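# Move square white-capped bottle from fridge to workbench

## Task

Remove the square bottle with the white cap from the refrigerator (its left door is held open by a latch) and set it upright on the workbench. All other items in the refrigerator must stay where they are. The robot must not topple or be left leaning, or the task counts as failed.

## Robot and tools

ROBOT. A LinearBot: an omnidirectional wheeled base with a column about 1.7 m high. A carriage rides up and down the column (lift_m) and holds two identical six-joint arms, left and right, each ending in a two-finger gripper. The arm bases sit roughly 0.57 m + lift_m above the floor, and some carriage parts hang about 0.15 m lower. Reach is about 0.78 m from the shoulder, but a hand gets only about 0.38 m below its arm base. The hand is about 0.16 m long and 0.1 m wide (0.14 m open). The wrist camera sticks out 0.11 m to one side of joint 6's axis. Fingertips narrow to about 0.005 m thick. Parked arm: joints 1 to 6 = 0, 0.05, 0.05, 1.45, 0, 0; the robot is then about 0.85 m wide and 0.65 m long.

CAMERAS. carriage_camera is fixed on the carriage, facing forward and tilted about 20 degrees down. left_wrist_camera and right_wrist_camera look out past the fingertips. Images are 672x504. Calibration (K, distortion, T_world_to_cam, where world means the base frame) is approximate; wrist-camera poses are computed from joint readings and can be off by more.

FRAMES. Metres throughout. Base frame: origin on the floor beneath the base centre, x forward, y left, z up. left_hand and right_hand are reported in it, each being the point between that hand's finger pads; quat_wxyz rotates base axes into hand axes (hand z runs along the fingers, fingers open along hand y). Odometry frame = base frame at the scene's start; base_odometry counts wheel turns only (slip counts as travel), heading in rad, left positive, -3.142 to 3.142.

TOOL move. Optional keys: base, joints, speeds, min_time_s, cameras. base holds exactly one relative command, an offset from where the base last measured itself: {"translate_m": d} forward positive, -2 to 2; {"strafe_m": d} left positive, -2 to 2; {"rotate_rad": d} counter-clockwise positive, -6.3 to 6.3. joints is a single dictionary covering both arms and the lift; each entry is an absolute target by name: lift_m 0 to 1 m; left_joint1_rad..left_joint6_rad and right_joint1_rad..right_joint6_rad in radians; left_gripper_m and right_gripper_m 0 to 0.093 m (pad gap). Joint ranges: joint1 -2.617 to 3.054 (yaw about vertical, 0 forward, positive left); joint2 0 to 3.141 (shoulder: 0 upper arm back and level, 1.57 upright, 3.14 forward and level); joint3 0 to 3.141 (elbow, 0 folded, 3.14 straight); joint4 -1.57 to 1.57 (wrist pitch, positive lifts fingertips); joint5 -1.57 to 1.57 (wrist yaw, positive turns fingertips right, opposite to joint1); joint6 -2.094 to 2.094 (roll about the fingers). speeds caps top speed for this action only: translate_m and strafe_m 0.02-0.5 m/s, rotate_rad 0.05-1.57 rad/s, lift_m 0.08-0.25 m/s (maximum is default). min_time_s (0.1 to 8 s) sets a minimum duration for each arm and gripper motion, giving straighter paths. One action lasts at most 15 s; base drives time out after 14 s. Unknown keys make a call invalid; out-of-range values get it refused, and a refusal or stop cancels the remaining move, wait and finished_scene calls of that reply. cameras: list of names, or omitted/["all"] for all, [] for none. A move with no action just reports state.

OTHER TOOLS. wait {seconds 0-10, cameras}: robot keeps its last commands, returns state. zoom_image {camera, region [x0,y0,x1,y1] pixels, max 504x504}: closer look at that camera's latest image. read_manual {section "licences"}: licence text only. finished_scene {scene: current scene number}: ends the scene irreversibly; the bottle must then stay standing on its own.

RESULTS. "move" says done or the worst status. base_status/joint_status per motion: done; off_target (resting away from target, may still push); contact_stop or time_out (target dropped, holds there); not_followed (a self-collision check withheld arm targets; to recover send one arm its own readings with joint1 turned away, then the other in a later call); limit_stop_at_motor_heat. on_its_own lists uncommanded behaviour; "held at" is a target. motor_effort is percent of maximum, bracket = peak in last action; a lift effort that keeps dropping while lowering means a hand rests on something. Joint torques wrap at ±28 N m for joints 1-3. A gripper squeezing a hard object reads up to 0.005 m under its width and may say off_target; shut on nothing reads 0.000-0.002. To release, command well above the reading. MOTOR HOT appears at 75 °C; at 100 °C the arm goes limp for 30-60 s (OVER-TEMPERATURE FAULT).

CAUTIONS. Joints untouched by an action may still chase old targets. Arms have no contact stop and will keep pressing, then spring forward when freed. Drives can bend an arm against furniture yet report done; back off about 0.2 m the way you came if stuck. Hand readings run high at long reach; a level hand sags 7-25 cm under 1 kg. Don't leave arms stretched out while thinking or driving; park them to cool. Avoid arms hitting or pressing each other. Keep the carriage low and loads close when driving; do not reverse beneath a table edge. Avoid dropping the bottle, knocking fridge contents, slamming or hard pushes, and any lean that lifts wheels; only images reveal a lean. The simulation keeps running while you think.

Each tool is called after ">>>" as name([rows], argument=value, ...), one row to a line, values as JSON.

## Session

>>> move(joints={"lift_m": 0.45}, cameras=["carriage_camera"])

>>> move(base={"rotate_rad": 1.57}, cameras=["carriage_camera"])

>>> move(base={"rotate_rad": 1.57}, cameras=["carriage_camera"])

>>> move(base={"rotate_rad": 1.57}, cameras=["carriage_camera"])

Scene clock: 1.13 s.
Joint torques (N m): left_arm=[0.32 3.74 4.98 0.01 -0.07 0] | right_arm=[0.09 3.33 6.02 -0.3 -0.02 -0.16]
move: done
base_odometry: x=+0.000 y=+0.000 heading=+0.000
base_status: not commanded
joint_positions: lift_m=+0.450 left_joint1_rad=-0.007 left_joint2_rad=+0.050 left_joint3_rad=+0.032 left_joint4_rad=+1.420 left_joint5_rad=+0.044 left_joint6_rad=+0.030 left_gripper_m=+0.09396 right_joint1_rad=+0.008 right_joint2_rad=+0.053 right_joint3_rad=+0.060 right_joint4_rad=+1.484 right_joint5_rad=+0.002 right_joint6_rad=-0.014 right_gripper_m=+0.09396
joint_status: all done
motor_effort: lift_m=+26(32) drive_wheels=+1(3)
left_hand: x=+0.2762 y=+0.2938 z=+1.4268 quat_wxyz=(+0.996, +0.024, +0.083, +0.010) (m; base frame)
right_hand: x=+0.2533 y=-0.3019 z=+1.4363 quat_wxyz=(+0.999, +0.001, +0.040, -0.003) (m; base frame)
pictures: carriage_camera
camera_calibration:
carriage_camera: T_world_to_cam=[[0.0454457, -0.998547, 0.0289474, -0.0436499], [-0.353787, -0.0431872, -0.934329, 1.36885], [0.934221, 0.03222, -0.355235, 0.389866], [0, 0, 0, 1]] pos_world=[0.122044, 0.00296896, 1.41872]

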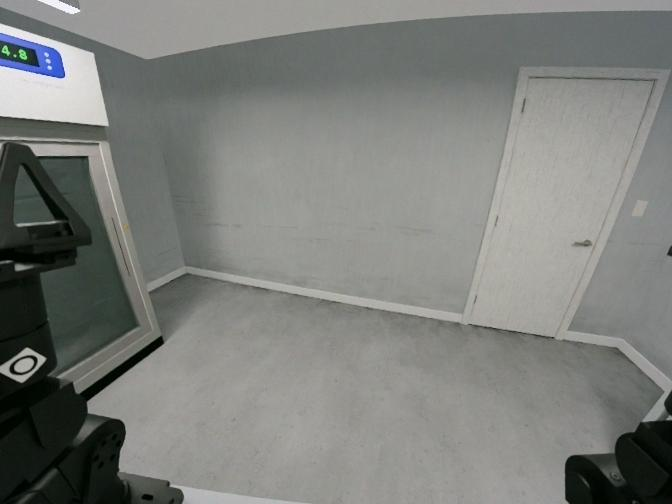

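Scene clock: 4.23 s.
Joint torques (N m): left_arm=[0.35 3.71 4.98 0.03 -0.06 0] | right_arm=[0.05 3.33 6.05 -0.29 -0.02 -0.16]
move: done
base_odometry: x=+0.000 y=+0.000 heading=+1.570
base_status: done
joint_positions: lift_m=+0.450 left_joint1_rad=-0.007 left_joint2_rad=+0.050 left_joint3_rad=+0.032 left_joint4_rad=+1.420 left_joint5_rad=+0.044 left_joint6_rad=+0.030 left_gripper_m=+0.09397 right_joint1_rad=+0.008 right_joint2_rad=+0.053 right_joint3_rad=+0.060 right_joint4_rad=+1.484 right_joint5_rad=+0.002 right_joint6_rad=-0.014 right_gripper_m=+0.09397
joint_status: not commanded
motor_effort: lift_m=+26(26) drive_wheels=+3(13)
left_hand: x=+0.2764 y=+0.2938 z=+1.4267 quat_wxyz=(+0.996, +0.024, +0.084, +0.010) (m; base frame)
right_hand: x=+0.2535 y=-0.3019 z=+1.4363 quat_wxyz=(+0.999, +0.001, +0.040, -0.003) (m; base frame)
pictures: carriage_camera
camera_calibration:
carriage_camera: T_world_to_cam=[[0.0454457, -0.998547, 0.0289474, -0.0436499], [-0.353787, -0.0431872, -0.934329, 1.36885], [0.934221, 0.03222, -0.355235, 0.389866], [0, 0, 0, 1]] pos_world=[0.122044, 0.00296896, 1.41872]

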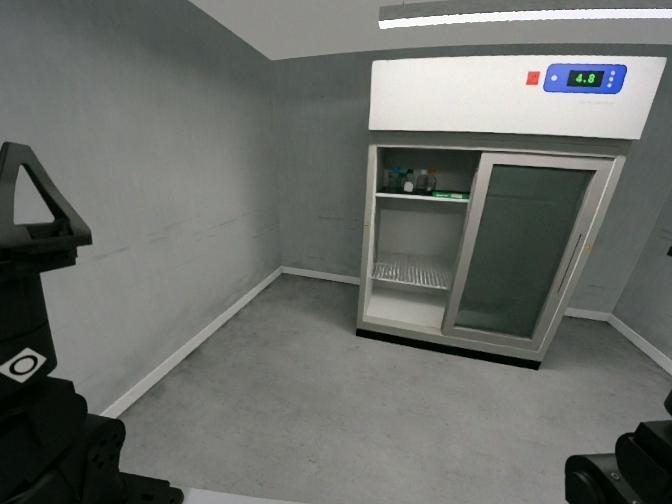

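Scene clock: 7.33 s.
Joint torques (N m): left_arm=[0.34 3.71 5 0.03 -0.07 -0.01] | right_arm=[0.05 3.33 6.05 -0.29 -0.02 -0.16]
move: done
base_odometry: x=+0.000 y=+0.000 heading=+3.139
base_status: done
joint_positions: lift_m=+0.450 left_joint1_rad=-0.007 left_joint2_rad=+0.050 left_joint3_rad=+0.032 left_joint4_rad=+1.419 left_joint5_rad=+0.044 left_joint6_rad=+0.030 left_gripper_m=+0.09398 right_joint1_rad=+0.008 right_joint2_rad=+0.053 right_joint3_rad=+0.060 right_joint4_rad=+1.483 right_joint5_rad=+0.002 right_joint6_rad=-0.014 right_gripper_m=+0.09398
joint_status: not commanded
motor_effort: lift_m=+26(26) drive_wheels=+3(12)
left_hand: x=+0.2765 y=+0.2938 z=+1.4267 quat_wxyz=(+0.996, +0.024, +0.084, +0.010) (m; base frame)
right_hand: x=+0.2536 y=-0.3019 z=+1.4363 quat_wxyz=(+0.999, +0.001, +0.040, -0.003) (m; base frame)
pictures: carriage_camera
camera_calibration:
carriage_camera: T_world_to_cam=[[0.0454457, -0.998547, 0.0289474, -0.0436499], [-0.353787, -0.0431872, -0.934329, 1.36885], [0.934221, 0.03222, -0.355235, 0.389866], [0, 0, 0, 1]] pos_world=[0.122044, 0.00296896, 1.41872]

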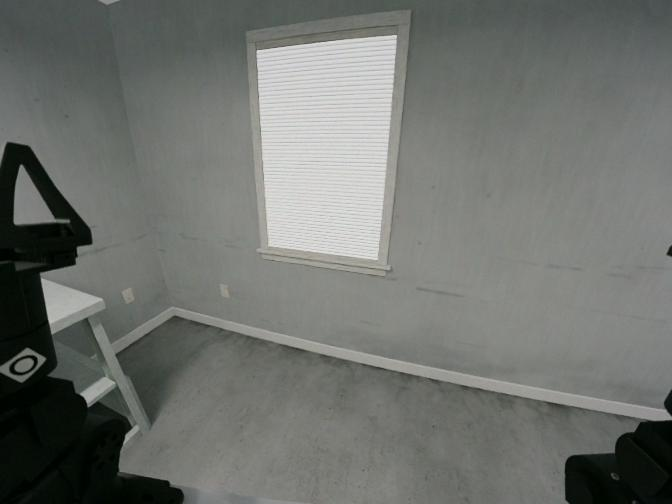

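Scene clock: 10.43 s.
Joint torques (N m): left_arm=[0.32 3.74 4.97 0.04 -0.06 -0.01] | right_arm=[0.05 3.33 6.04 -0.29 -0.02 -0.16]
move: done
base_odometry: x=+0.000 y=+0.000 heading=-1.574
base_status: done
joint_positions: lift_m=+0.450 left_joint1_rad=-0.007 left_joint2_rad=+0.050 left_joint3_rad=+0.032 left_joint4_rad=+1.419 left_joint5_rad=+0.044 left_joint6_rad=+0.030 left_gripper_m=+0.09398 right_joint1_rad=+0.008 right_joint2_rad=+0.053 right_joint3_rad=+0.060 right_joint4_rad=+1.483 right_joint5_rad=+0.002 right_joint6_rad=-0.014 right_gripper_m=+0.09398
joint_status: not commanded
motor_effort: lift_m=+26(26) drive_wheels=+4(13)
left_hand: x=+0.2766 y=+0.2938 z=+1.4267 quat_wxyz=(+0.996, +0.024, +0.084, +0.010) (m; base frame)
right_hand: x=+0.2537 y=-0.3019 z=+1.4363 quat_wxyz=(+0.999, +0.001, +0.041, -0.003) (m; base frame)
pictures: carriage_camera
camera_calibration:
carriage_camera: T_world_to_cam=[[0.0454457, -0.998547, 0.0289474, -0.0436499], [-0.353787, -0.0431872, -0.934329, 1.36885], [0.934221, 0.03222, -0.355235, 0.389866], [0, 0, 0, 1]] pos_world=[0.122044, 0.00296896, 1.41872]

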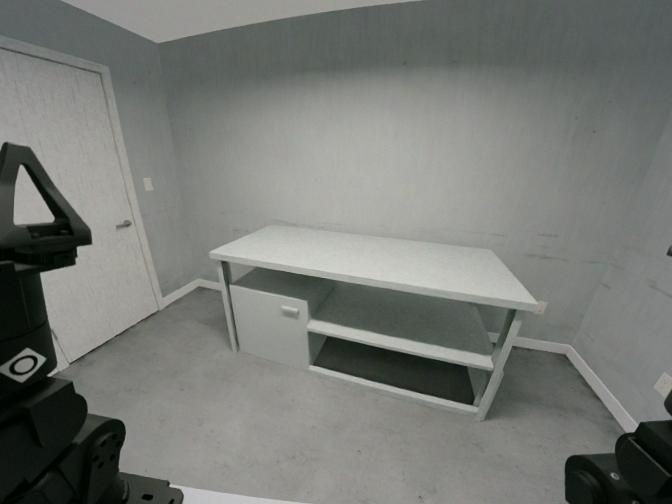

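>>> move(base={"rotate_rad": 2.933}, cameras=[])

>>> move(base={"strafe_m": -0.43}, cameras=["carriage_camera"])

>>> zoom_image(camera="carriage_camera", region=[230, 130, 350, 220])

Scene clock: 45.47 s.
Joint torques (N m): left_arm=[0.32 3.73 4.97 0.07 -0.07 0] | right_arm=[0.01 3.36 6.04 -0.26 -0.02 -0.16]
move: done
base_odometry: x=+0.000 y=+0.000 heading=+1.359
base_status: done
joint_positions: lift_m=+0.450 left_joint1_rad=-0.007 left_joint2_rad=+0.050 left_joint3_rad=+0.032 left_joint4_rad=+1.417 left_joint5_rad=+0.044 left_joint6_rad=+0.030 left_gripper_m=+0.09400 right_joint1_rad=+0.008 right_joint2_rad=+0.053 right_joint3_rad=+0.060 right_joint4_rad=+1.481 right_joint5_rad=+0.002 right_joint6_rad=-0.014 right_gripper_m=+0.09400
joint_status: not commanded
motor_effort: lift_m=+26(26) drive_wheels=+4(13)
left_hand: x=+0.2770 y=+0.2938 z=+1.4266 quat_wxyz=(+0.996, +0.024, +0.085, +0.010) (m; base frame)
right_hand: x=+0.2542 y=-0.3019 z=+1.4363 quat_wxyz=(+0.999, +0.001, +0.041, -0.003) (m; base frame)
pictures: none
No camera images: "cameras" was empty.

Scene clock: 48.37 s.
Joint torques (N m): left_arm=[0.32 3.74 5.01 0.06 -0.06 0] | right_arm=[-0.05 3.34 6.05 -0.26 -0.02 -0.16]
move: done
base_odometry: x=+0.421 y=-0.090 heading=+1.359
base_status: done
joint_positions: lift_m=+0.450 left_joint1_rad=-0.007 left_joint2_rad=+0.050 left_joint3_rad=+0.032 left_joint4_rad=+1.417 left_joint5_rad=+0.044 left_joint6_rad=+0.030 left_gripper_m=+0.09400 right_joint1_rad=+0.009 right_joint2_rad=+0.053 right_joint3_rad=+0.060 right_joint4_rad=+1.481 right_joint5_rad=+0.002 right_joint6_rad=-0.014 right_gripper_m=+0.09400
joint_status: not commanded
motor_effort: lift_m=+26(26) drive_wheels=-7(18)
left_hand: x=+0.2770 y=+0.2938 z=+1.4266 quat_wxyz=(+0.996, +0.024, +0.085, +0.010) (m; base frame)
right_hand: x=+0.2542 y=-0.3019 z=+1.4363 quat_wxyz=(+0.999, +0.001, +0.041, -0.003) (m; base frame)
pictures: carriage_camera
camera_calibration:
carriage_camera: T_world_to_cam=[[0.0454457, -0.998547, 0.0289474, -0.0436499], [-0.353787, -0.0431872, -0.934329, 1.36885], [0.934221, 0.03222, -0.355235, 0.389866], [0, 0, 0, 1]] pos_world=[0.122044, 0.00296896, 1.41872]

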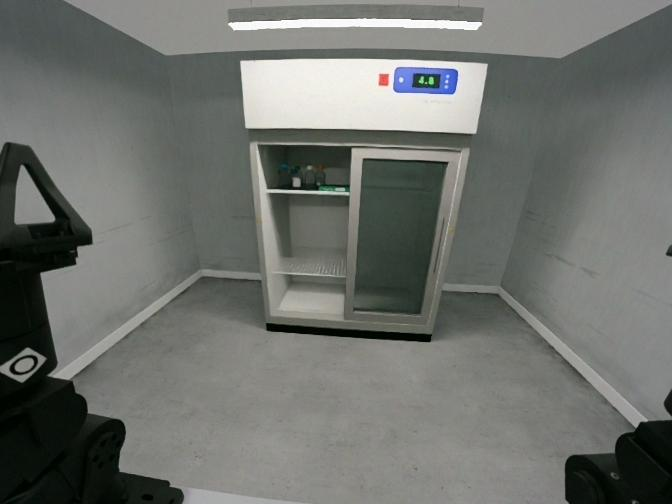

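Scaled by 4.200 from the camera's 672x504 image, which has a finer 960x720 frame.

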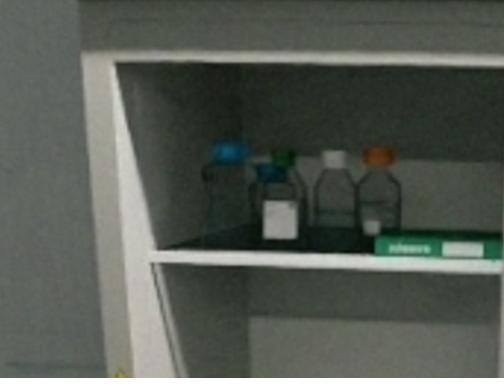

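>>> move(base={"translate_m": 1.1}, joints={"lift_m": 0.563, "left_joint1_rad": 0, "left_joint2_rad": 1.372, "left_joint3_rad": 0.772, "left_joint4_rad": 0.6, "left_joint5_rad": 0, "left_joint6_rad": 0, "left_gripper_m": 0.07}, min_time_s=2, cameras=["carriage_camera", "left_wrist_camera"])

Scene clock: 87.07 s.
Joint torques (N m): left_arm=[0.72 -5.55 8.47 2.23 -0.12 -0.11] | right_arm=[0.02 3.34 6.05 -0.27 -0.02 -0.15]
move: done
base_odometry: x=+0.652 y=+0.985 heading=+1.359
base_status: done
joint_positions: lift_m=+0.563 left_joint1_rad=-0.005 left_joint2_rad=+1.367 left_joint3_rad=+0.742 left_joint4_rad=+0.607 left_joint5_rad=+0.009 left_joint6_rad=+0.012 left_gripper_m=+0.07014 right_joint1_rad=+0.009 right_joint2_rad=+0.053 right_joint3_rad=+0.060 right_joint4_rad=+1.482 right_joint5_rad=+0.002 right_joint6_rad=-0.014 right_gripper_m=+0.09400
joint_status: all done
motor_effort: lift_m=+26(31) drive_wheels=-4(15)
left_hand: x=+0.6790 y=+0.2982 z=+1.3884 quat_wxyz=(+0.701, +0.009, +0.713, -0.001) (m; base frame)
right_hand: x=+0.2539 y=-0.3019 z=+1.5493 quat_wxyz=(+0.999, +0.001, +0.041, -0.003) (m; base frame)
pictures: carriage_camera, left_wrist_camera
camera_calibration:
carriage_camera: T_world_to_cam=[[0.0454457, -0.998547, 0.0289474, -0.0469211], [-0.353787, -0.0431872, -0.934329, 1.47444], [0.934221, 0.03222, -0.355235, 0.43001], [0, 0, 0, 1]] pos_world=[0.122044, 0.00296896, 1.53172]
left_wrist_camera: T_world_to_cam=[[-0.00755886, -0.999759, 0.0205881, 0.273431], [-0.620641, -0.0114527, -0.784011, 1.51274], [0.784058, -0.018704, -0.620405, 0.457852], [0, 0, 0, 1]] pos_world=[0.581954, 0.299254, 1.46443]

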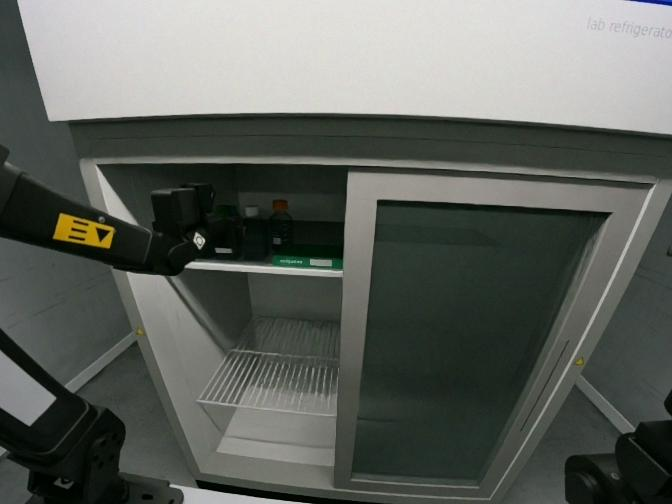

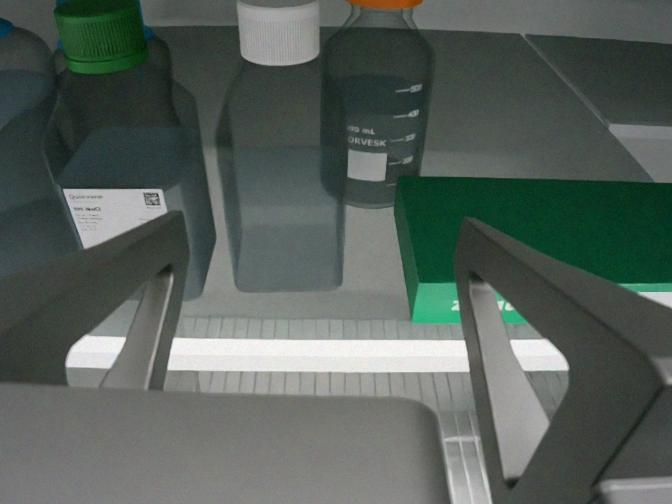

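>>> move(base={"strafe_m": 0.025}, joints={"lift_m": 0.57, "left_gripper_m": 0.058}, cameras=[])

>>> move(base={"translate_m": 0.1}, speeds={"translate_m": 0.15}, cameras=["carriage_camera", "left_wrist_camera"])

Scene clock: 134.47 s.
Joint torques (N m): left_arm=[0.47 -5.7 8.05 2.24 -0.1 -0.11] | right_arm=[0.06 3.34 6.06 -0.27 -0.01 -0.15]
move: done
base_odometry: x=+0.628 y=+0.991 heading=+1.358
base_status: done
joint_positions: lift_m=+0.570 left_joint1_rad=-0.002 left_joint2_rad=+1.369 left_joint3_rad=+0.748 left_joint4_rad=+0.603 left_joint5_rad=+0.006 left_joint6_rad=+0.011 left_gripper_m=+0.05814 right_joint1_rad=+0.008 right_joint2_rad=+0.053 right_joint3_rad=+0.060 right_joint4_rad=+1.482 right_joint5_rad=+0.002 right_joint6_rad=-0.014 right_gripper_m=+0.09400
joint_status: all done
motor_effort: lift_m=+26(31) drive_wheels=+2(10)
left_hand: x=+0.6799 y=+0.2999 z=+1.3961 quat_wxyz=(+0.701, +0.007, +0.713, +0.001) (m; base frame)
right_hand: x=+0.2538 y=-0.3019 z=+1.5563 quat_wxyz=(+0.999, +0.001, +0.041, -0.003) (m; base frame)
pictures: none
No camera images: "cameras" was empty.

Scene clock: 136.10 s.
Joint torques (N m): left_arm=[0.46 -5.82 8.03 2.25 -0.1 -0.11] | right_arm=[0.1 3.33 6.06 -0.31 -0.02 -0.16]
move: done
base_odometry: x=+0.649 y=+1.088 heading=+1.359
base_status: done
joint_positions: lift_m=+0.570 left_joint1_rad=-0.002 left_joint2_rad=+1.369 left_joint3_rad=+0.748 left_joint4_rad=+0.603 left_joint5_rad=+0.006 left_joint6_rad=+0.011 left_gripper_m=+0.05814 right_joint1_rad=+0.008 right_joint2_rad=+0.053 right_joint3_rad=+0.060 right_joint4_rad=+1.483 right_joint5_rad=+0.002 right_joint6_rad=-0.014 right_gripper_m=+0.09400
joint_status: not commanded
motor_effort: lift_m=+26(26) drive_wheels=-4(13)
left_hand: x=+0.6799 y=+0.2999 z=+1.3961 quat_wxyz=(+0.701, +0.007, +0.713, +0.001) (m; base frame)
right_hand: x=+0.2537 y=-0.3019 z=+1.5563 quat_wxyz=(+0.999, +0.001, +0.041, -0.003) (m; base frame)
pictures: carriage_camera, left_wrist_camera
camera_calibration:
carriage_camera: T_world_to_cam=[[0.0454457, -0.998547, 0.0289474, -0.0471228], [-0.353787, -0.0431872, -0.934329, 1.48095], [0.934221, 0.03222, -0.355235, 0.432484], [0, 0, 0, 1]] pos_world=[0.122044, 0.00296896, 1.53869]
left_wrist_camera: T_world_to_cam=[[-0.00219718, -0.999779, 0.0209235, 0.270819], [-0.621171, -0.0150327, -0.783531, 1.52014], [0.783672, -0.0147186, -0.621001, 0.461837], [0, 0, 0, 1]] pos_world=[0.582931, 0.300409, 1.47221]

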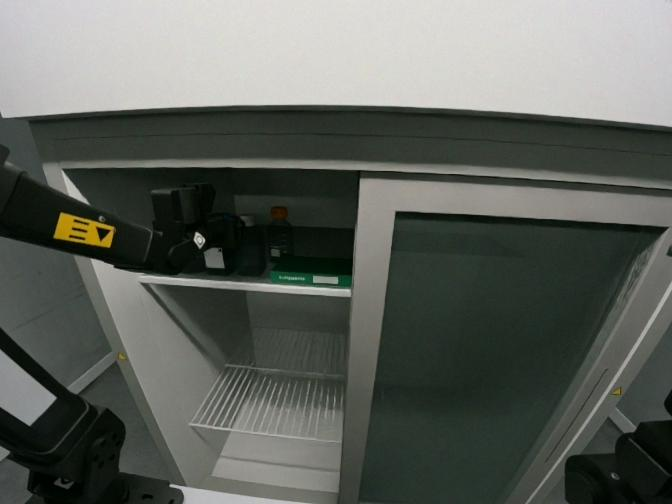

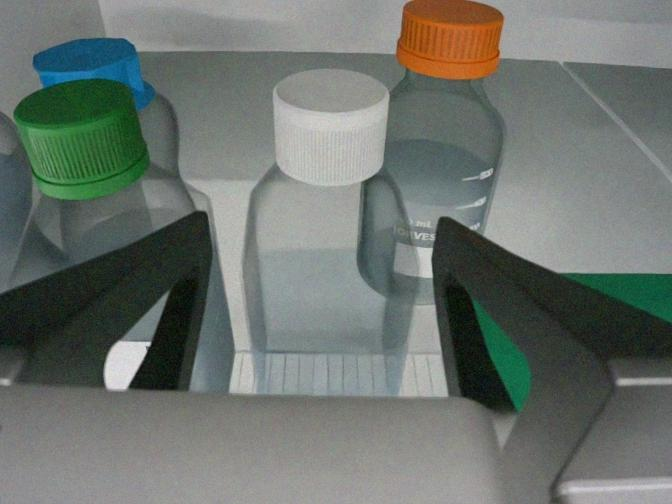

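>>> move(base={"translate_m": 0.08}, joints={"lift_m": 0.568, "left_gripper_m": 0.053}, speeds={"translate_m": 0.1}, cameras=["carriage_camera", "left_wrist_camera"])

Scene clock: 167.30 s.
Joint torques (N m): left_arm=[0.47 -5.65 8.06 2.27 -0.1 -0.11] | right_arm=[0.1 3.36 5.98 -0.28 -0.02 -0.15]
move: done
base_odometry: x=+0.665 y=+1.167 heading=+1.359
base_status: done
joint_positions: lift_m=+0.568 left_joint1_rad=-0.002 left_joint2_rad=+1.369 left_joint3_rad=+0.748 left_joint4_rad=+0.601 left_joint5_rad=+0.006 left_joint6_rad=+0.011 left_gripper_m=+0.05314 right_joint1_rad=+0.008 right_joint2_rad=+0.053 right_joint3_rad=+0.060 right_joint4_rad=+1.484 right_joint5_rad=+0.002 right_joint6_rad=-0.014 right_gripper_m=+0.09400
joint_status: all done
motor_effort: lift_m=+21(21) drive_wheels=+3(13)
left_hand: x=+0.6799 y=+0.2999 z=+1.3944 quat_wxyz=(+0.700, +0.007, +0.714, +0.001) (m; base frame)
right_hand: x=+0.2535 y=-0.3019 z=+1.5550 quat_wxyz=(+0.999, +0.001, +0.040, -0.003) (m; base frame)
pictures: carriage_camera, left_wrist_camera
camera_calibration:
carriage_camera: T_world_to_cam=[[0.0454457, -0.998547, 0.0289474, -0.0470841], [-0.353787, -0.0431872, -0.934329, 1.4797], [0.934221, 0.03222, -0.355235, 0.432009], [0, 0, 0, 1]] pos_world=[0.122044, 0.00296896, 1.53735]
left_wrist_camera: T_world_to_cam=[[-0.00215772, -0.999771, 0.0213053, 0.270294], [-0.622368, -0.0153336, -0.782574, 1.51836], [0.782722, -0.0149483, -0.622193, 0.463156], [0, 0, 0, 1]] pos_world=[0.583041, 0.300437, 1.47064]

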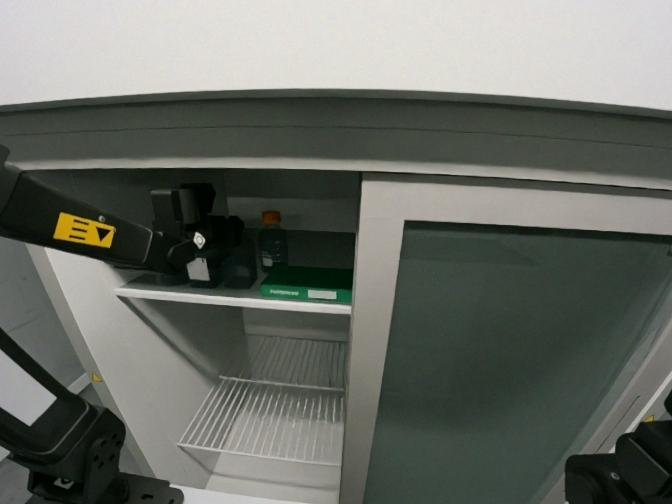

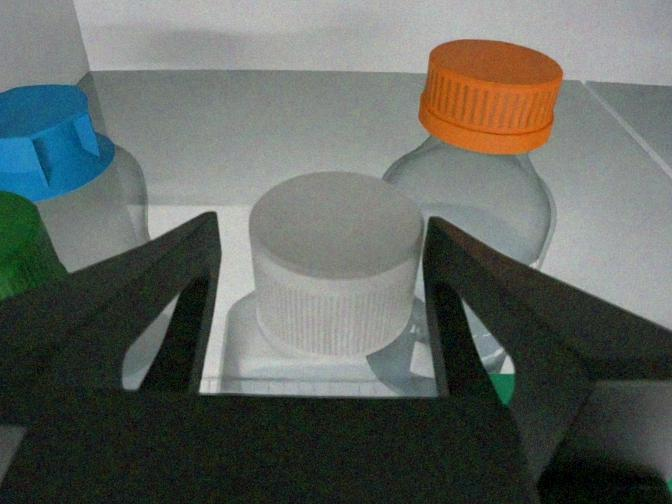

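>>> move(base={"strafe_m": -0.0035}, cameras=[])

>>> move(joints={"left_gripper_m": 0.032}, min_time_s=2, cameras=["left_wrist_camera"])

Scene clock: 180.30 s.
Joint torques (N m): left_arm=[0.38 -5.72 8.03 2.27 -0.09 -0.11] | right_arm=[0.02 3.36 6.02 -0.3 -0.02 -0.16]
move: done
base_odometry: x=+0.669 y=+1.166 heading=+1.360
base_status: done
joint_positions: lift_m=+0.568 left_joint1_rad=-0.001 left_joint2_rad=+1.369 left_joint3_rad=+0.748 left_joint4_rad=+0.601 left_joint5_rad=+0.004 left_joint6_rad=+0.011 left_gripper_m=+0.05314 right_joint1_rad=+0.008 right_joint2_rad=+0.053 right_joint3_rad=+0.060 right_joint4_rad=+1.484 right_joint5_rad=+0.002 right_joint6_rad=-0.014 right_gripper_m=+0.09400
joint_status: not commanded
motor_effort: lift_m=+21(21) drive_wheels=+2(7)
left_hand: x=+0.6799 y=+0.3006 z=+1.3944 quat_wxyz=(+0.700, +0.006, +0.714, +0.002) (m; base frame)
right_hand: x=+0.2535 y=-0.3019 z=+1.5550 quat_wxyz=(+0.999, +0.001, +0.040, -0.003) (m; base frame)
pictures: none
No camera images: "cameras" was empty.

Scene clock: 182.57 s.
Joint torques (N m): left_arm=[0.38 -5.71 8.01 2.27 -0.11 -0.1] | right_arm=[0.05 3.36 6.05 -0.29 -0.02 -0.15]
move: off_target
base_odometry: x=+0.669 y=+1.166 heading=+1.360
base_status: not commanded
joint_positions: lift_m=+0.568 left_joint1_rad=-0.001 left_joint2_rad=+1.369 left_joint3_rad=+0.748 left_joint4_rad=+0.601 left_joint5_rad=+0.007 left_joint6_rad=+0.010 left_gripper_m=+0.04101 right_joint1_rad=+0.008 right_joint2_rad=+0.053 right_joint3_rad=+0.060 right_joint4_rad=+1.484 right_joint5_rad=+0.002 right_joint6_rad=-0.014 right_gripper_m=+0.09400
joint_status: left_gripper_m off_target (ended at +0.04102, target +0.03200)
motor_effort: lift_m=+21(21) drive_wheels=+3(6)
left_hand: x=+0.6799 y=+0.3001 z=+1.3944 quat_wxyz=(+0.700, +0.006, +0.714, +0.000) (m; base frame)
right_hand: x=+0.2535 y=-0.3019 z=+1.5550 quat_wxyz=(+0.999, +0.001, +0.040, -0.003) (m; base frame)
pictures: left_wrist_camera
camera_calibration:
left_wrist_camera: T_world_to_cam=[[-0.0025162, -0.999744, 0.0224791, 0.269142], [-0.622381, -0.0160291, -0.78255, 1.51855], [0.78271, -0.0159596, -0.622182, 0.463456], [0, 0, 0, 1]] pos_world=[0.583042, 0.300811, 1.47064]

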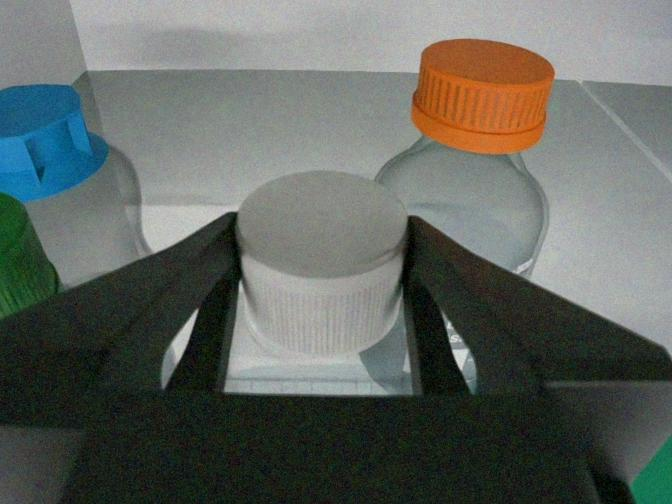

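>>> move(joints={"lift_m": 0.577, "left_joint4_rad": 0.78}, min_time_s=2, speeds={"lift_m": 0.08}, cameras=["carriage_camera", "left_wrist_camera"])

>>> zoom_image(camera="carriage_camera", region=[130, 150, 360, 310])

Scene clock: 195.10 s.
Joint torques (N m): left_arm=[0.38 -7.24 7.97 3.59 -0.11 -0.1] | right_arm=[0.05 3.34 6.06 -0.3 -0.02 -0.15]
move: off_target
base_odometry: x=+0.669 y=+1.166 heading=+1.360
base_status: not commanded
joint_positions: lift_m=+0.577 left_joint1_rad=-0.001 left_joint2_rad=+1.385 left_joint3_rad=+0.748 left_joint4_rad=+0.665 left_joint5_rad=+0.007 left_joint6_rad=+0.010 left_gripper_m=+0.04100 right_joint1_rad=+0.008 right_joint2_rad=+0.053 right_joint3_rad=+0.060 right_joint4_rad=+1.484 right_joint5_rad=+0.002 right_joint6_rad=-0.014 right_gripper_m=+0.09400
joint_status: left_joint4_rad off_target (ended at +0.666, target +0.780); the others done
motor_effort: lift_m=+26(32) drive_wheels=+2(6)
left_hand: x=+0.6826 y=+0.3001 z=+1.4114 quat_wxyz=(+0.717, +0.006, +0.697, +0.001) (m; base frame)
right_hand: x=+0.2535 y=-0.3019 z=+1.5633 quat_wxyz=(+0.999, +0.001, +0.040, -0.003) (m; base frame)
pictures: carriage_camera, left_wrist_camera
camera_calibration:
carriage_camera: T_world_to_cam=[[0.0454457, -0.998547, 0.0289474, -0.0473256], [-0.353787, -0.0431872, -0.934329, 1.48749], [0.934221, 0.03222, -0.355235, 0.434973], [0, 0, 0, 1]] pos_world=[0.122044, 0.00296896, 1.54569]
left_wrist_camera: T_world_to_cam=[[-0.00358564, -0.999743, 0.0223675, 0.26965], [-0.584372, -0.0160561, -0.811327, 1.54823], [0.811478, -0.0159801, -0.584165, 0.39873], [0, 0, 0, 1]] pos_world=[0.582147, 0.300811, 1.48301]

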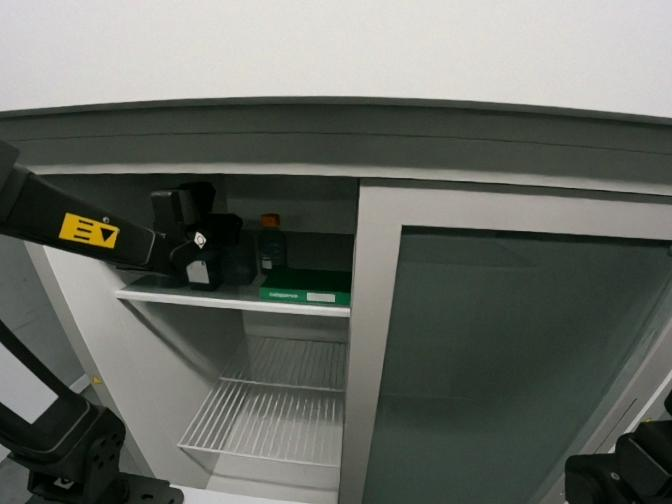

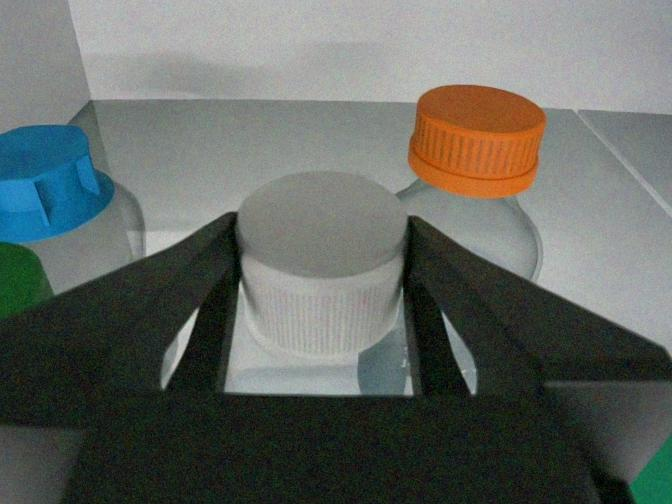

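Scaled by 2.191 from the camera's 672x504 image, which has a finer 960x720 frame.

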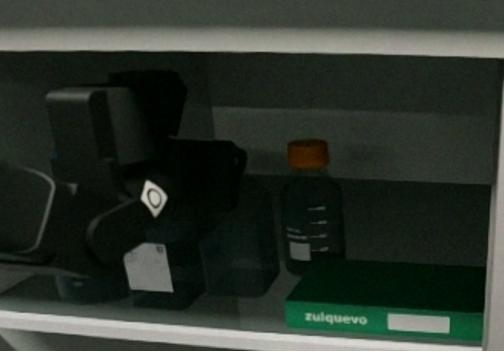

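>>> move(base={"translate_m": -0.52}, speeds={"translate_m": 0.2}, cameras=["carriage_camera"])

>>> move(base={"rotate_rad": 3.141}, joints={"lift_m": 0.32}, speeds={"rotate_rad": 0.8, "lift_m": 0.12}, cameras=["carriage_camera"])

>>> move(base={"translate_m": 1.1}, joints={"lift_m": 0.28}, speeds={"translate_m": 0.4}, cameras=["carriage_camera", "left_wrist_camera"])

Scene clock: 219.83 s.
Joint torques (N m): left_arm=[0.39 -7.49 8.01 3.47 -0.11 -0.1] | right_arm=[0.05 3.37 6.11 -0.31 -0.02 -0.16]
move: done
base_odometry: x=+0.560 y=+0.658 heading=+1.360
base_status: done
joint_positions: lift_m=+0.577 left_joint1_rad=-0.001 left_joint2_rad=+1.388 left_joint3_rad=+0.748 left_joint4_rad=+0.672 left_joint5_rad=+0.007 left_joint6_rad=+0.010 left_gripper_m=+0.04100 right_joint1_rad=+0.008 right_joint2_rad=+0.053 right_joint3_rad=+0.060 right_joint4_rad=+1.484 right_joint5_rad=+0.002 right_joint6_rad=-0.014 right_gripper_m=+0.09400
joint_status: not commanded
motor_effort: lift_m=+26(26) drive_wheels=-4(15)
left_hand: x=+0.6830 y=+0.3003 z=+1.4117 quat_wxyz=(+0.718, +0.006, +0.696, +0.001) (m; base frame)
right_hand: x=+0.2535 y=-0.3019 z=+1.5633 quat_wxyz=(+0.999, +0.001, +0.040, -0.003) (m; base frame)
pictures: carriage_camera
camera_calibration:
carriage_camera: T_world_to_cam=[[0.0454457, -0.998547, 0.0289474, -0.0473256], [-0.353787, -0.0431872, -0.934329, 1.48749], [0.934221, 0.03222, -0.355235, 0.434973], [0, 0, 0, 1]] pos_world=[0.122044, 0.00296896, 1.54569]

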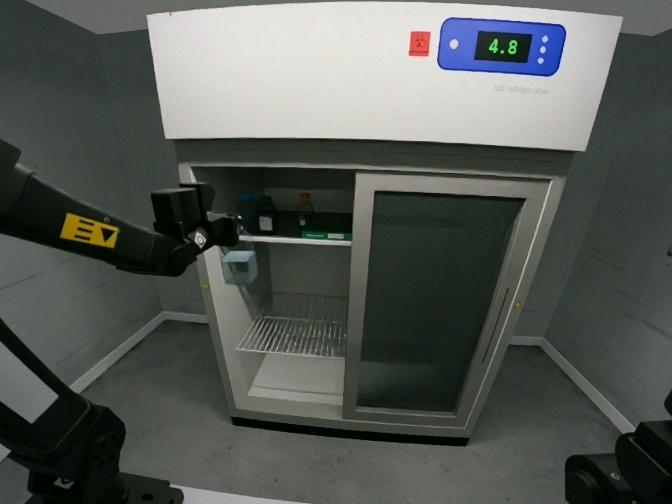

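Scene clock: 225.07 s.
Joint torques (N m): left_arm=[0.21 -8.12 7.94 3.49 -0.02 -0.09] | right_arm=[0.06 3.36 6.05 -0.3 -0.02 -0.16]
move: done
base_odometry: x=+0.560 y=+0.658 heading=-1.783
base_status: done
joint_positions: lift_m=+0.320 left_joint1_rad=+0.001 left_joint2_rad=+1.394 left_joint3_rad=+0.748 left_joint4_rad=+0.673 left_joint5_rad=-0.002 left_joint6_rad=+0.008 left_gripper_m=+0.04100 right_joint1_rad=+0.008 right_joint2_rad=+0.053 right_joint3_rad=+0.060 right_joint4_rad=+1.484 right_joint5_rad=+0.002 right_joint6_rad=-0.014 right_gripper_m=+0.09401
joint_status: all done
motor_effort: lift_m=+22(23) drive_wheels=+4(13)
left_hand: x=+0.6841 y=+0.3027 z=+1.1527 quat_wxyz=(+0.716, +0.002, +0.698, +0.004) (m; base frame)
right_hand: x=+0.2534 y=-0.3019 z=+1.3067 quat_wxyz=(+0.999, +0.001, +0.040, -0.003) (m; base frame)
pictures: carriage_camera
camera_calibration:
carriage_camera: T_world_to_cam=[[0.0454457, -0.998547, 0.0289474, -0.0398989], [-0.353787, -0.0431872, -0.934329, 1.24778], [0.934221, 0.03222, -0.355235, 0.343834], [0, 0, 0, 1]] pos_world=[0.122044, 0.00296896, 1.28914]

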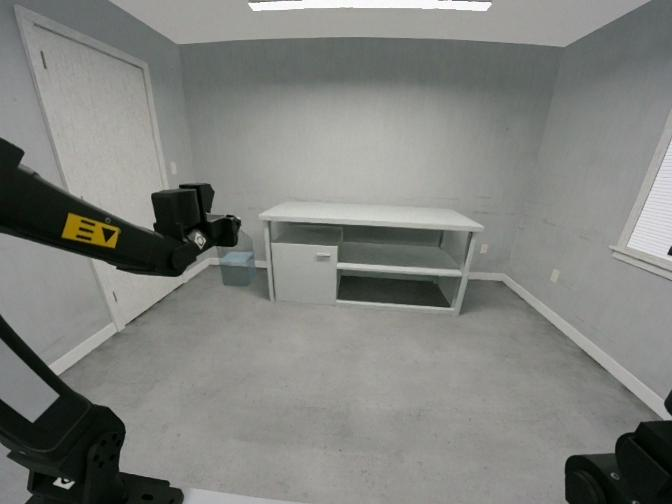

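Scene clock: 229.70 s.
Joint torques (N m): left_arm=[0.2 -8.16 7.95 3.48 -0.01 -0.08] | right_arm=[0.06 3.34 6.01 -0.32 -0.02 -0.16]
move: done
base_odometry: x=+0.329 y=-0.418 heading=-1.782
base_status: done
joint_positions: lift_m=+0.280 left_joint1_rad=+0.001 left_joint2_rad=+1.395 left_joint3_rad=+0.748 left_joint4_rad=+0.672 left_joint5_rad=-0.002 left_joint6_rad=+0.008 left_gripper_m=+0.04100 right_joint1_rad=+0.008 right_joint2_rad=+0.053 right_joint3_rad=+0.060 right_joint4_rad=+1.485 right_joint5_rad=+0.002 right_joint6_rad=-0.014 right_gripper_m=+0.09401
joint_status: all done
motor_effort: lift_m=+22(23) drive_wheels=-5(21)
left_hand: x=+0.6842 y=+0.3027 z=+1.1122 quat_wxyz=(+0.716, +0.002, +0.698, +0.004) (m; base frame)
right_hand: x=+0.2530 y=-0.3019 z=+1.2668 quat_wxyz=(+0.999, +0.001, +0.039, -0.003) (m; base frame)
pictures: carriage_camera, left_wrist_camera
camera_calibration:
carriage_camera: T_world_to_cam=[[0.0454457, -0.998547, 0.0289474, -0.0387403], [-0.353787, -0.0431872, -0.934329, 1.21039], [0.934221, 0.03222, -0.355235, 0.329617], [0, 0, 0, 1]] pos_world=[0.122044, 0.00296896, 1.24911]
left_wrist_camera: T_world_to_cam=[[0.00827305, -0.999674, 0.0241467, 0.2688], [-0.586919, -0.024405, -0.809278, 1.30841], [0.809604, -0.00747696, -0.586929, 0.224421], [0, 0, 0, 1]] pos_world=[0.584015, 0.302322, 1.1841]

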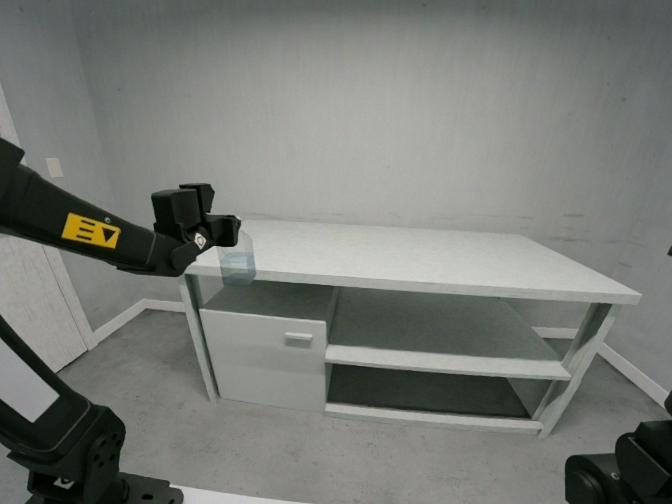

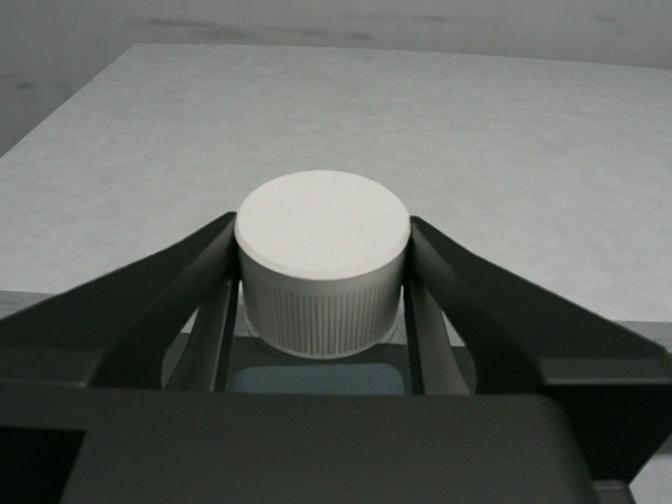

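>>> move(base={"translate_m": 0.34}, joints={"lift_m": 0.23, "left_joint4_rad": 0.74}, speeds={"translate_m": 0.2, "lift_m": 0.08}, min_time_s=1, cameras=["carriage_camera"])

>>> zoom_image(camera="carriage_camera", region=[140, 160, 340, 340])

Scene clock: 271.03 s.
Joint torques (N m): left_arm=[0.2 -8.14 7.97 3.45 -0.01 -0.09] | right_arm=[0.08 3.41 6.01 -0.32 -0.02 -0.16]
move: off_target
base_odometry: x=+0.258 y=-0.751 heading=-1.781
base_status: done
joint_positions: lift_m=+0.230 left_joint1_rad=+0.001 left_joint2_rad=+1.395 left_joint3_rad=+0.748 left_joint4_rad=+0.641 left_joint5_rad=-0.002 left_joint6_rad=+0.008 left_gripper_m=+0.04100 right_joint1_rad=+0.008 right_joint2_rad=+0.053 right_joint3_rad=+0.060 right_joint4_rad=+1.485 right_joint5_rad=+0.002 right_joint6_rad=-0.014 right_gripper_m=+0.09401
joint_status: left_joint4_rad off_target (ended at +0.641, target +0.740); the others done
motor_effort: lift_m=+22(23) drive_wheels=-7(17)
left_hand: x=+0.6843 y=+0.3027 z=+1.0547 quat_wxyz=(+0.705, +0.002, +0.709, +0.004) (m; base frame)
right_hand: x=+0.2531 y=-0.3019 z=+1.2168 quat_wxyz=(+0.999, +0.001, +0.039, -0.003) (m; base frame)
pictures: carriage_camera
camera_calibration:
carriage_camera: T_world_to_cam=[[0.0454457, -0.998547, 0.0289474, -0.0372956], [-0.353787, -0.0431872, -0.934329, 1.16376], [0.934221, 0.03222, -0.355235, 0.311888], [0, 0, 0, 1]] pos_world=[0.122044, 0.00296896, 1.1992]

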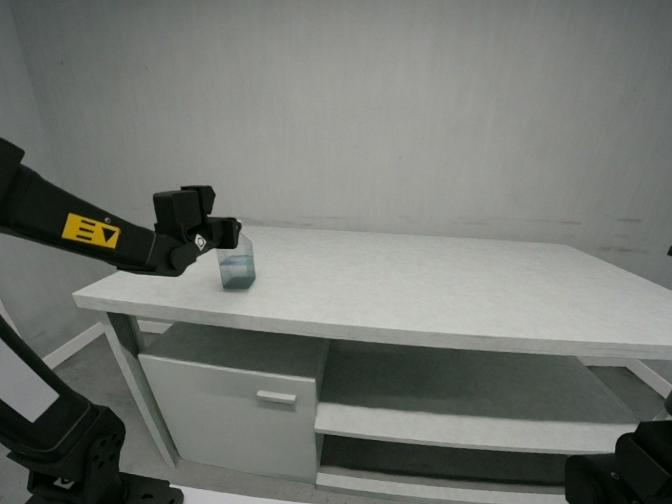

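Scaled by 2.520 from the camera's 672x504 image, which has a finer 960x720 frame.

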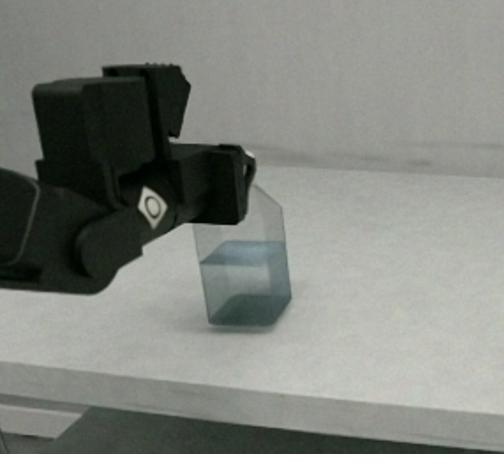

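>>> move(joints={"lift_m": 0.218}, speeds={"lift_m": 0.08}, cameras=[])

>>> move(joints={"lift_m": 0.21}, speeds={"lift_m": 0.08}, cameras=["carriage_camera"])

>>> zoom_image(camera="carriage_camera", region=[140, 160, 340, 340])

Scene clock: 284.20 s.
Joint torques (N m): left_arm=[0.21 -8.05 7.94 3.39 -0.02 -0.08] | right_arm=[0.06 3.36 6.04 -0.3 -0.02 -0.16]
move: done
base_odometry: x=+0.258 y=-0.751 heading=-1.781
base_status: not commanded
joint_positions: lift_m=+0.218 left_joint1_rad=+0.001 left_joint2_rad=+1.396 left_joint3_rad=+0.748 left_joint4_rad=+0.645 left_joint5_rad=-0.002 left_joint6_rad=+0.008 left_gripper_m=+0.04100 right_joint1_rad=+0.008 right_joint2_rad=+0.053 right_joint3_rad=+0.060 right_joint4_rad=+1.485 right_joint5_rad=+0.002 right_joint6_rad=-0.014 right_gripper_m=+0.09401
joint_status: all done
motor_effort: lift_m=+22(22) drive_wheels=+5(8)
left_hand: x=+0.6843 y=+0.3026 z=+1.0434 quat_wxyz=(+0.706, +0.002, +0.708, +0.004) (m; base frame)
right_hand: x=+0.2530 y=-0.3019 z=+1.2048 quat_wxyz=(+0.999, +0.001, +0.039, -0.003) (m; base frame)
pictures: none
No camera images: "cameras" was empty.

Scene clock: 284.77 s.
Joint torques (N m): left_arm=[0.21 -8.14 8.05 3.05 -0.03 -0.08] | right_arm=[0.05 3.26 6 -0.33 -0.02 -0.16]
move: done
base_odometry: x=+0.258 y=-0.751 heading=-1.781
base_status: not commanded
joint_positions: lift_m=+0.210 left_joint1_rad=+0.001 left_joint2_rad=+1.396 left_joint3_rad=+0.748 left_joint4_rad=+0.671 left_joint5_rad=-0.002 left_joint6_rad=+0.008 left_gripper_m=+0.04100 right_joint1_rad=+0.008 right_joint2_rad=+0.053 right_joint3_rad=+0.060 right_joint4_rad=+1.485 right_joint5_rad=+0.002 right_joint6_rad=-0.014 right_gripper_m=+0.09401
joint_status: all done
motor_effort: lift_m=+21(22) drive_wheels=-5(8)
left_hand: x=+0.6843 y=+0.3026 z=+1.0421 quat_wxyz=(+0.715, +0.002, +0.699, +0.004) (m; base frame)
right_hand: x=+0.2531 y=-0.3019 z=+1.1969 quat_wxyz=(+0.999, +0.001, +0.039, -0.003) (m; base frame)
pictures: carriage_camera
camera_calibration:
carriage_camera: T_world_to_cam=[[0.0454457, -0.998547, 0.0289474, -0.0367184], [-0.353787, -0.0431872, -0.934329, 1.14513], [0.934221, 0.03222, -0.355235, 0.304804], [0, 0, 0, 1]] pos_world=[0.122044, 0.00296896, 1.17926]

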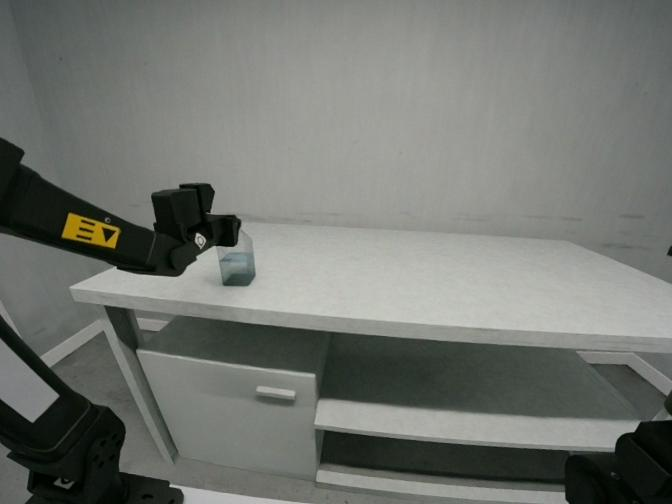

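Scaled by 2.520 from the camera's 672x504 image, which has a finer 960x720 frame.

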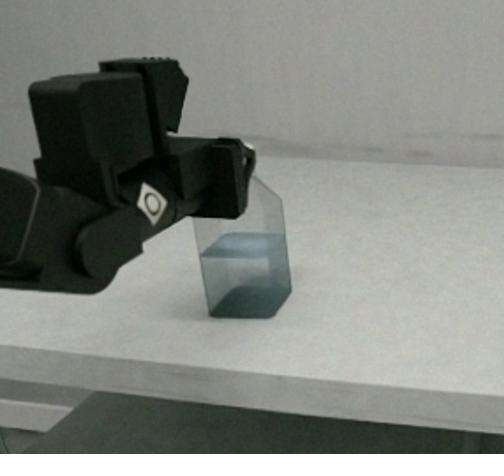

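>>> move(joints={"left_joint4_rad": 0.635}, min_time_s=2, cameras=[])

>>> move(joints={"left_joint4_rad": 0.62, "lift_m": 0.206}, speeds={"lift_m": 0.08}, min_time_s=1, cameras=["carriage_camera"])

>>> zoom_image(camera="carriage_camera", region=[140, 160, 340, 340])

Scene clock: 295.57 s.
Joint torques (N m): left_arm=[0.21 -7.83 7.99 2 -0.02 -0.08] | right_arm=[0.05 3.34 6.06 -0.31 -0.02 -0.16]
move: done
base_odometry: x=+0.258 y=-0.751 heading=-1.781
base_status: not commanded
joint_positions: lift_m=+0.210 left_joint1_rad=+0.001 left_joint2_rad=+1.392 left_joint3_rad=+0.748 left_joint4_rad=+0.658 left_joint5_rad=-0.002 left_joint6_rad=+0.008 left_gripper_m=+0.04100 right_joint1_rad=+0.008 right_joint2_rad=+0.053 right_joint3_rad=+0.060 right_joint4_rad=+1.485 right_joint5_rad=+0.002 right_joint6_rad=-0.014 right_gripper_m=+0.09401
joint_status: all done
motor_effort: lift_m=+21(21) drive_wheels=+7(9)
left_hand: x=+0.6837 y=+0.3026 z=+1.0404 quat_wxyz=(+0.712, +0.002, +0.702, +0.004) (m; base frame)
right_hand: x=+0.2531 y=-0.3019 z=+1.1969 quat_wxyz=(+0.999, +0.001, +0.039, -0.003) (m; base frame)
pictures: none
No camera images: "cameras" was empty.

Scene clock: 296.83 s.
Joint torques (N m): left_arm=[0.21 -7.38 7.8 1.84 -0.02 -0.09] | right_arm=[0.05 3.37 6.05 -0.31 -0.02 -0.15]
move: done
base_odometry: x=+0.258 y=-0.751 heading=-1.781
base_status: not commanded
joint_positions: lift_m=+0.206 left_joint1_rad=+0.001 left_joint2_rad=+1.387 left_joint3_rad=+0.751 left_joint4_rad=+0.657 left_joint5_rad=-0.002 left_joint6_rad=+0.008 left_gripper_m=+0.04100 right_joint1_rad=+0.008 right_joint2_rad=+0.053 right_joint3_rad=+0.060 right_joint4_rad=+1.485 right_joint5_rad=+0.002 right_joint6_rad=-0.014 right_gripper_m=+0.09401
joint_status: all done
motor_effort: lift_m=+21(22) drive_wheels=-4(9)
left_hand: x=+0.6832 y=+0.3026 z=+1.0400 quat_wxyz=(+0.715, +0.002, +0.699, +0.004) (m; base frame)
right_hand: x=+0.2530 y=-0.3019 z=+1.1930 quat_wxyz=(+0.999, +0.001, +0.039, -0.003) (m; base frame)
pictures: carriage_camera
camera_calibration:
carriage_camera: T_world_to_cam=[[0.0454457, -0.998547, 0.0289474, -0.0366041], [-0.353787, -0.0431872, -0.934329, 1.14144], [0.934221, 0.03222, -0.355235, 0.303402], [0, 0, 0, 1]] pos_world=[0.122044, 0.00296896, 1.17532]

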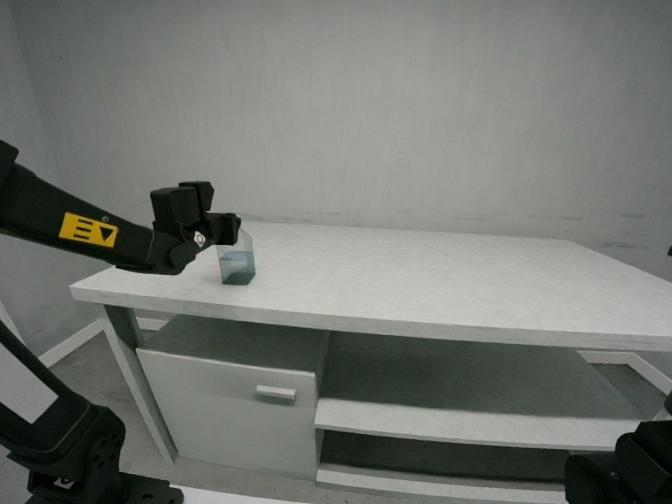

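Scaled by 2.520 from the camera's 672x504 image, which has a finer 960x720 frame.

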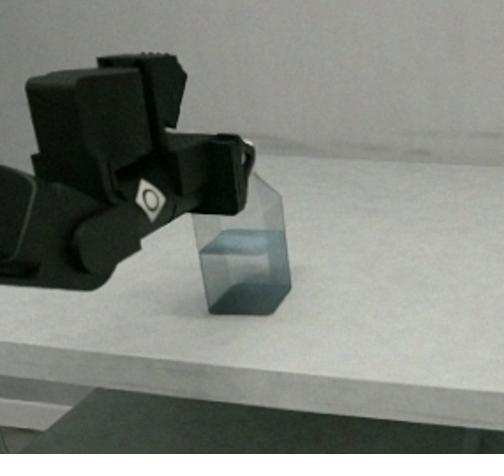

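>>> move(joints={"left_joint4_rad": 0.585, "lift_m": 0.214}, speeds={"lift_m": 0.08}, min_time_s=1.5, cameras=["carriage_camera"])

>>> zoom_image(camera="carriage_camera", region=[180, 200, 280, 300])

Scene clock: 310.63 s.
Joint torques (N m): left_arm=[0.2 -7.36 7.76 1.79 -0.02 -0.09] | right_arm=[0.05 3.33 6.05 -0.31 -0.02 -0.16]
move: off_target
base_odometry: x=+0.258 y=-0.751 heading=-1.781
base_status: not commanded
joint_positions: lift_m=+0.214 left_joint1_rad=+0.001 left_joint2_rad=+1.387 left_joint3_rad=+0.751 left_joint4_rad=+0.628 left_joint5_rad=-0.002 left_joint6_rad=+0.008 left_gripper_m=+0.04100 right_joint1_rad=+0.008 right_joint2_rad=+0.053 right_joint3_rad=+0.060 right_joint4_rad=+1.485 right_joint5_rad=+0.002 right_joint6_rad=-0.014 right_gripper_m=+0.09401
joint_status: left_joint4_rad off_target (ended at +0.628, target +0.585); the others done
motor_effort: lift_m=+26(31) drive_wheels=-6(10)
left_hand: x=+0.6832 y=+0.3026 z=+1.0401 quat_wxyz=(+0.704, +0.002, +0.710, +0.004) (m; base frame)
right_hand: x=+0.2531 y=-0.3019 z=+1.2003 quat_wxyz=(+0.999, +0.001, +0.039, -0.003) (m; base frame)
pictures: carriage_camera
camera_calibration:
carriage_camera: T_world_to_cam=[[0.0454457, -0.998547, 0.0289474, -0.0368173], [-0.353787, -0.0431872, -0.934329, 1.14832], [0.934221, 0.03222, -0.355235, 0.306018], [0, 0, 0, 1]] pos_world=[0.122044, 0.00296896, 1.18268]

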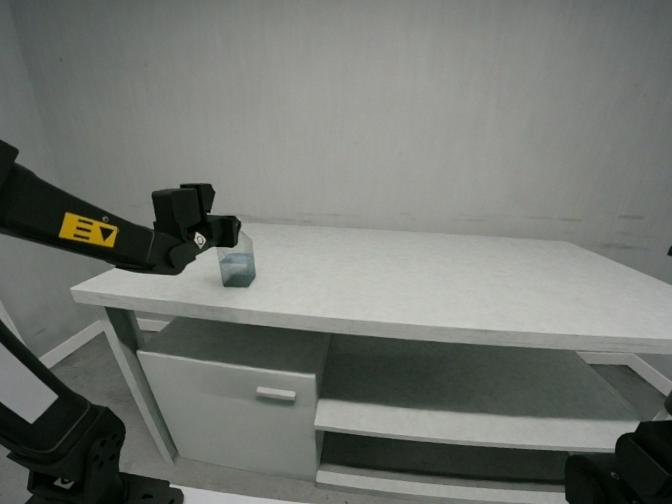

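Scaled by 5.040 from the camera's 672x504 image, which has a finer 960x720 frame.

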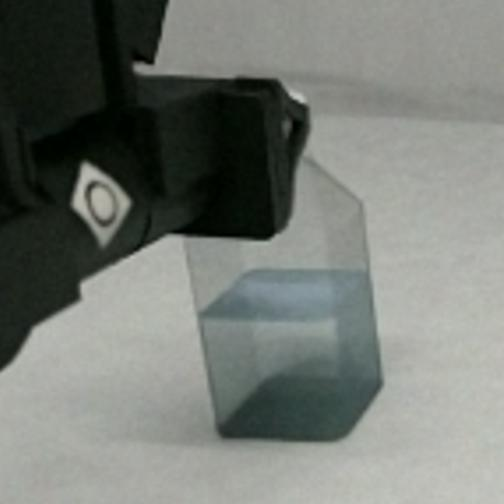

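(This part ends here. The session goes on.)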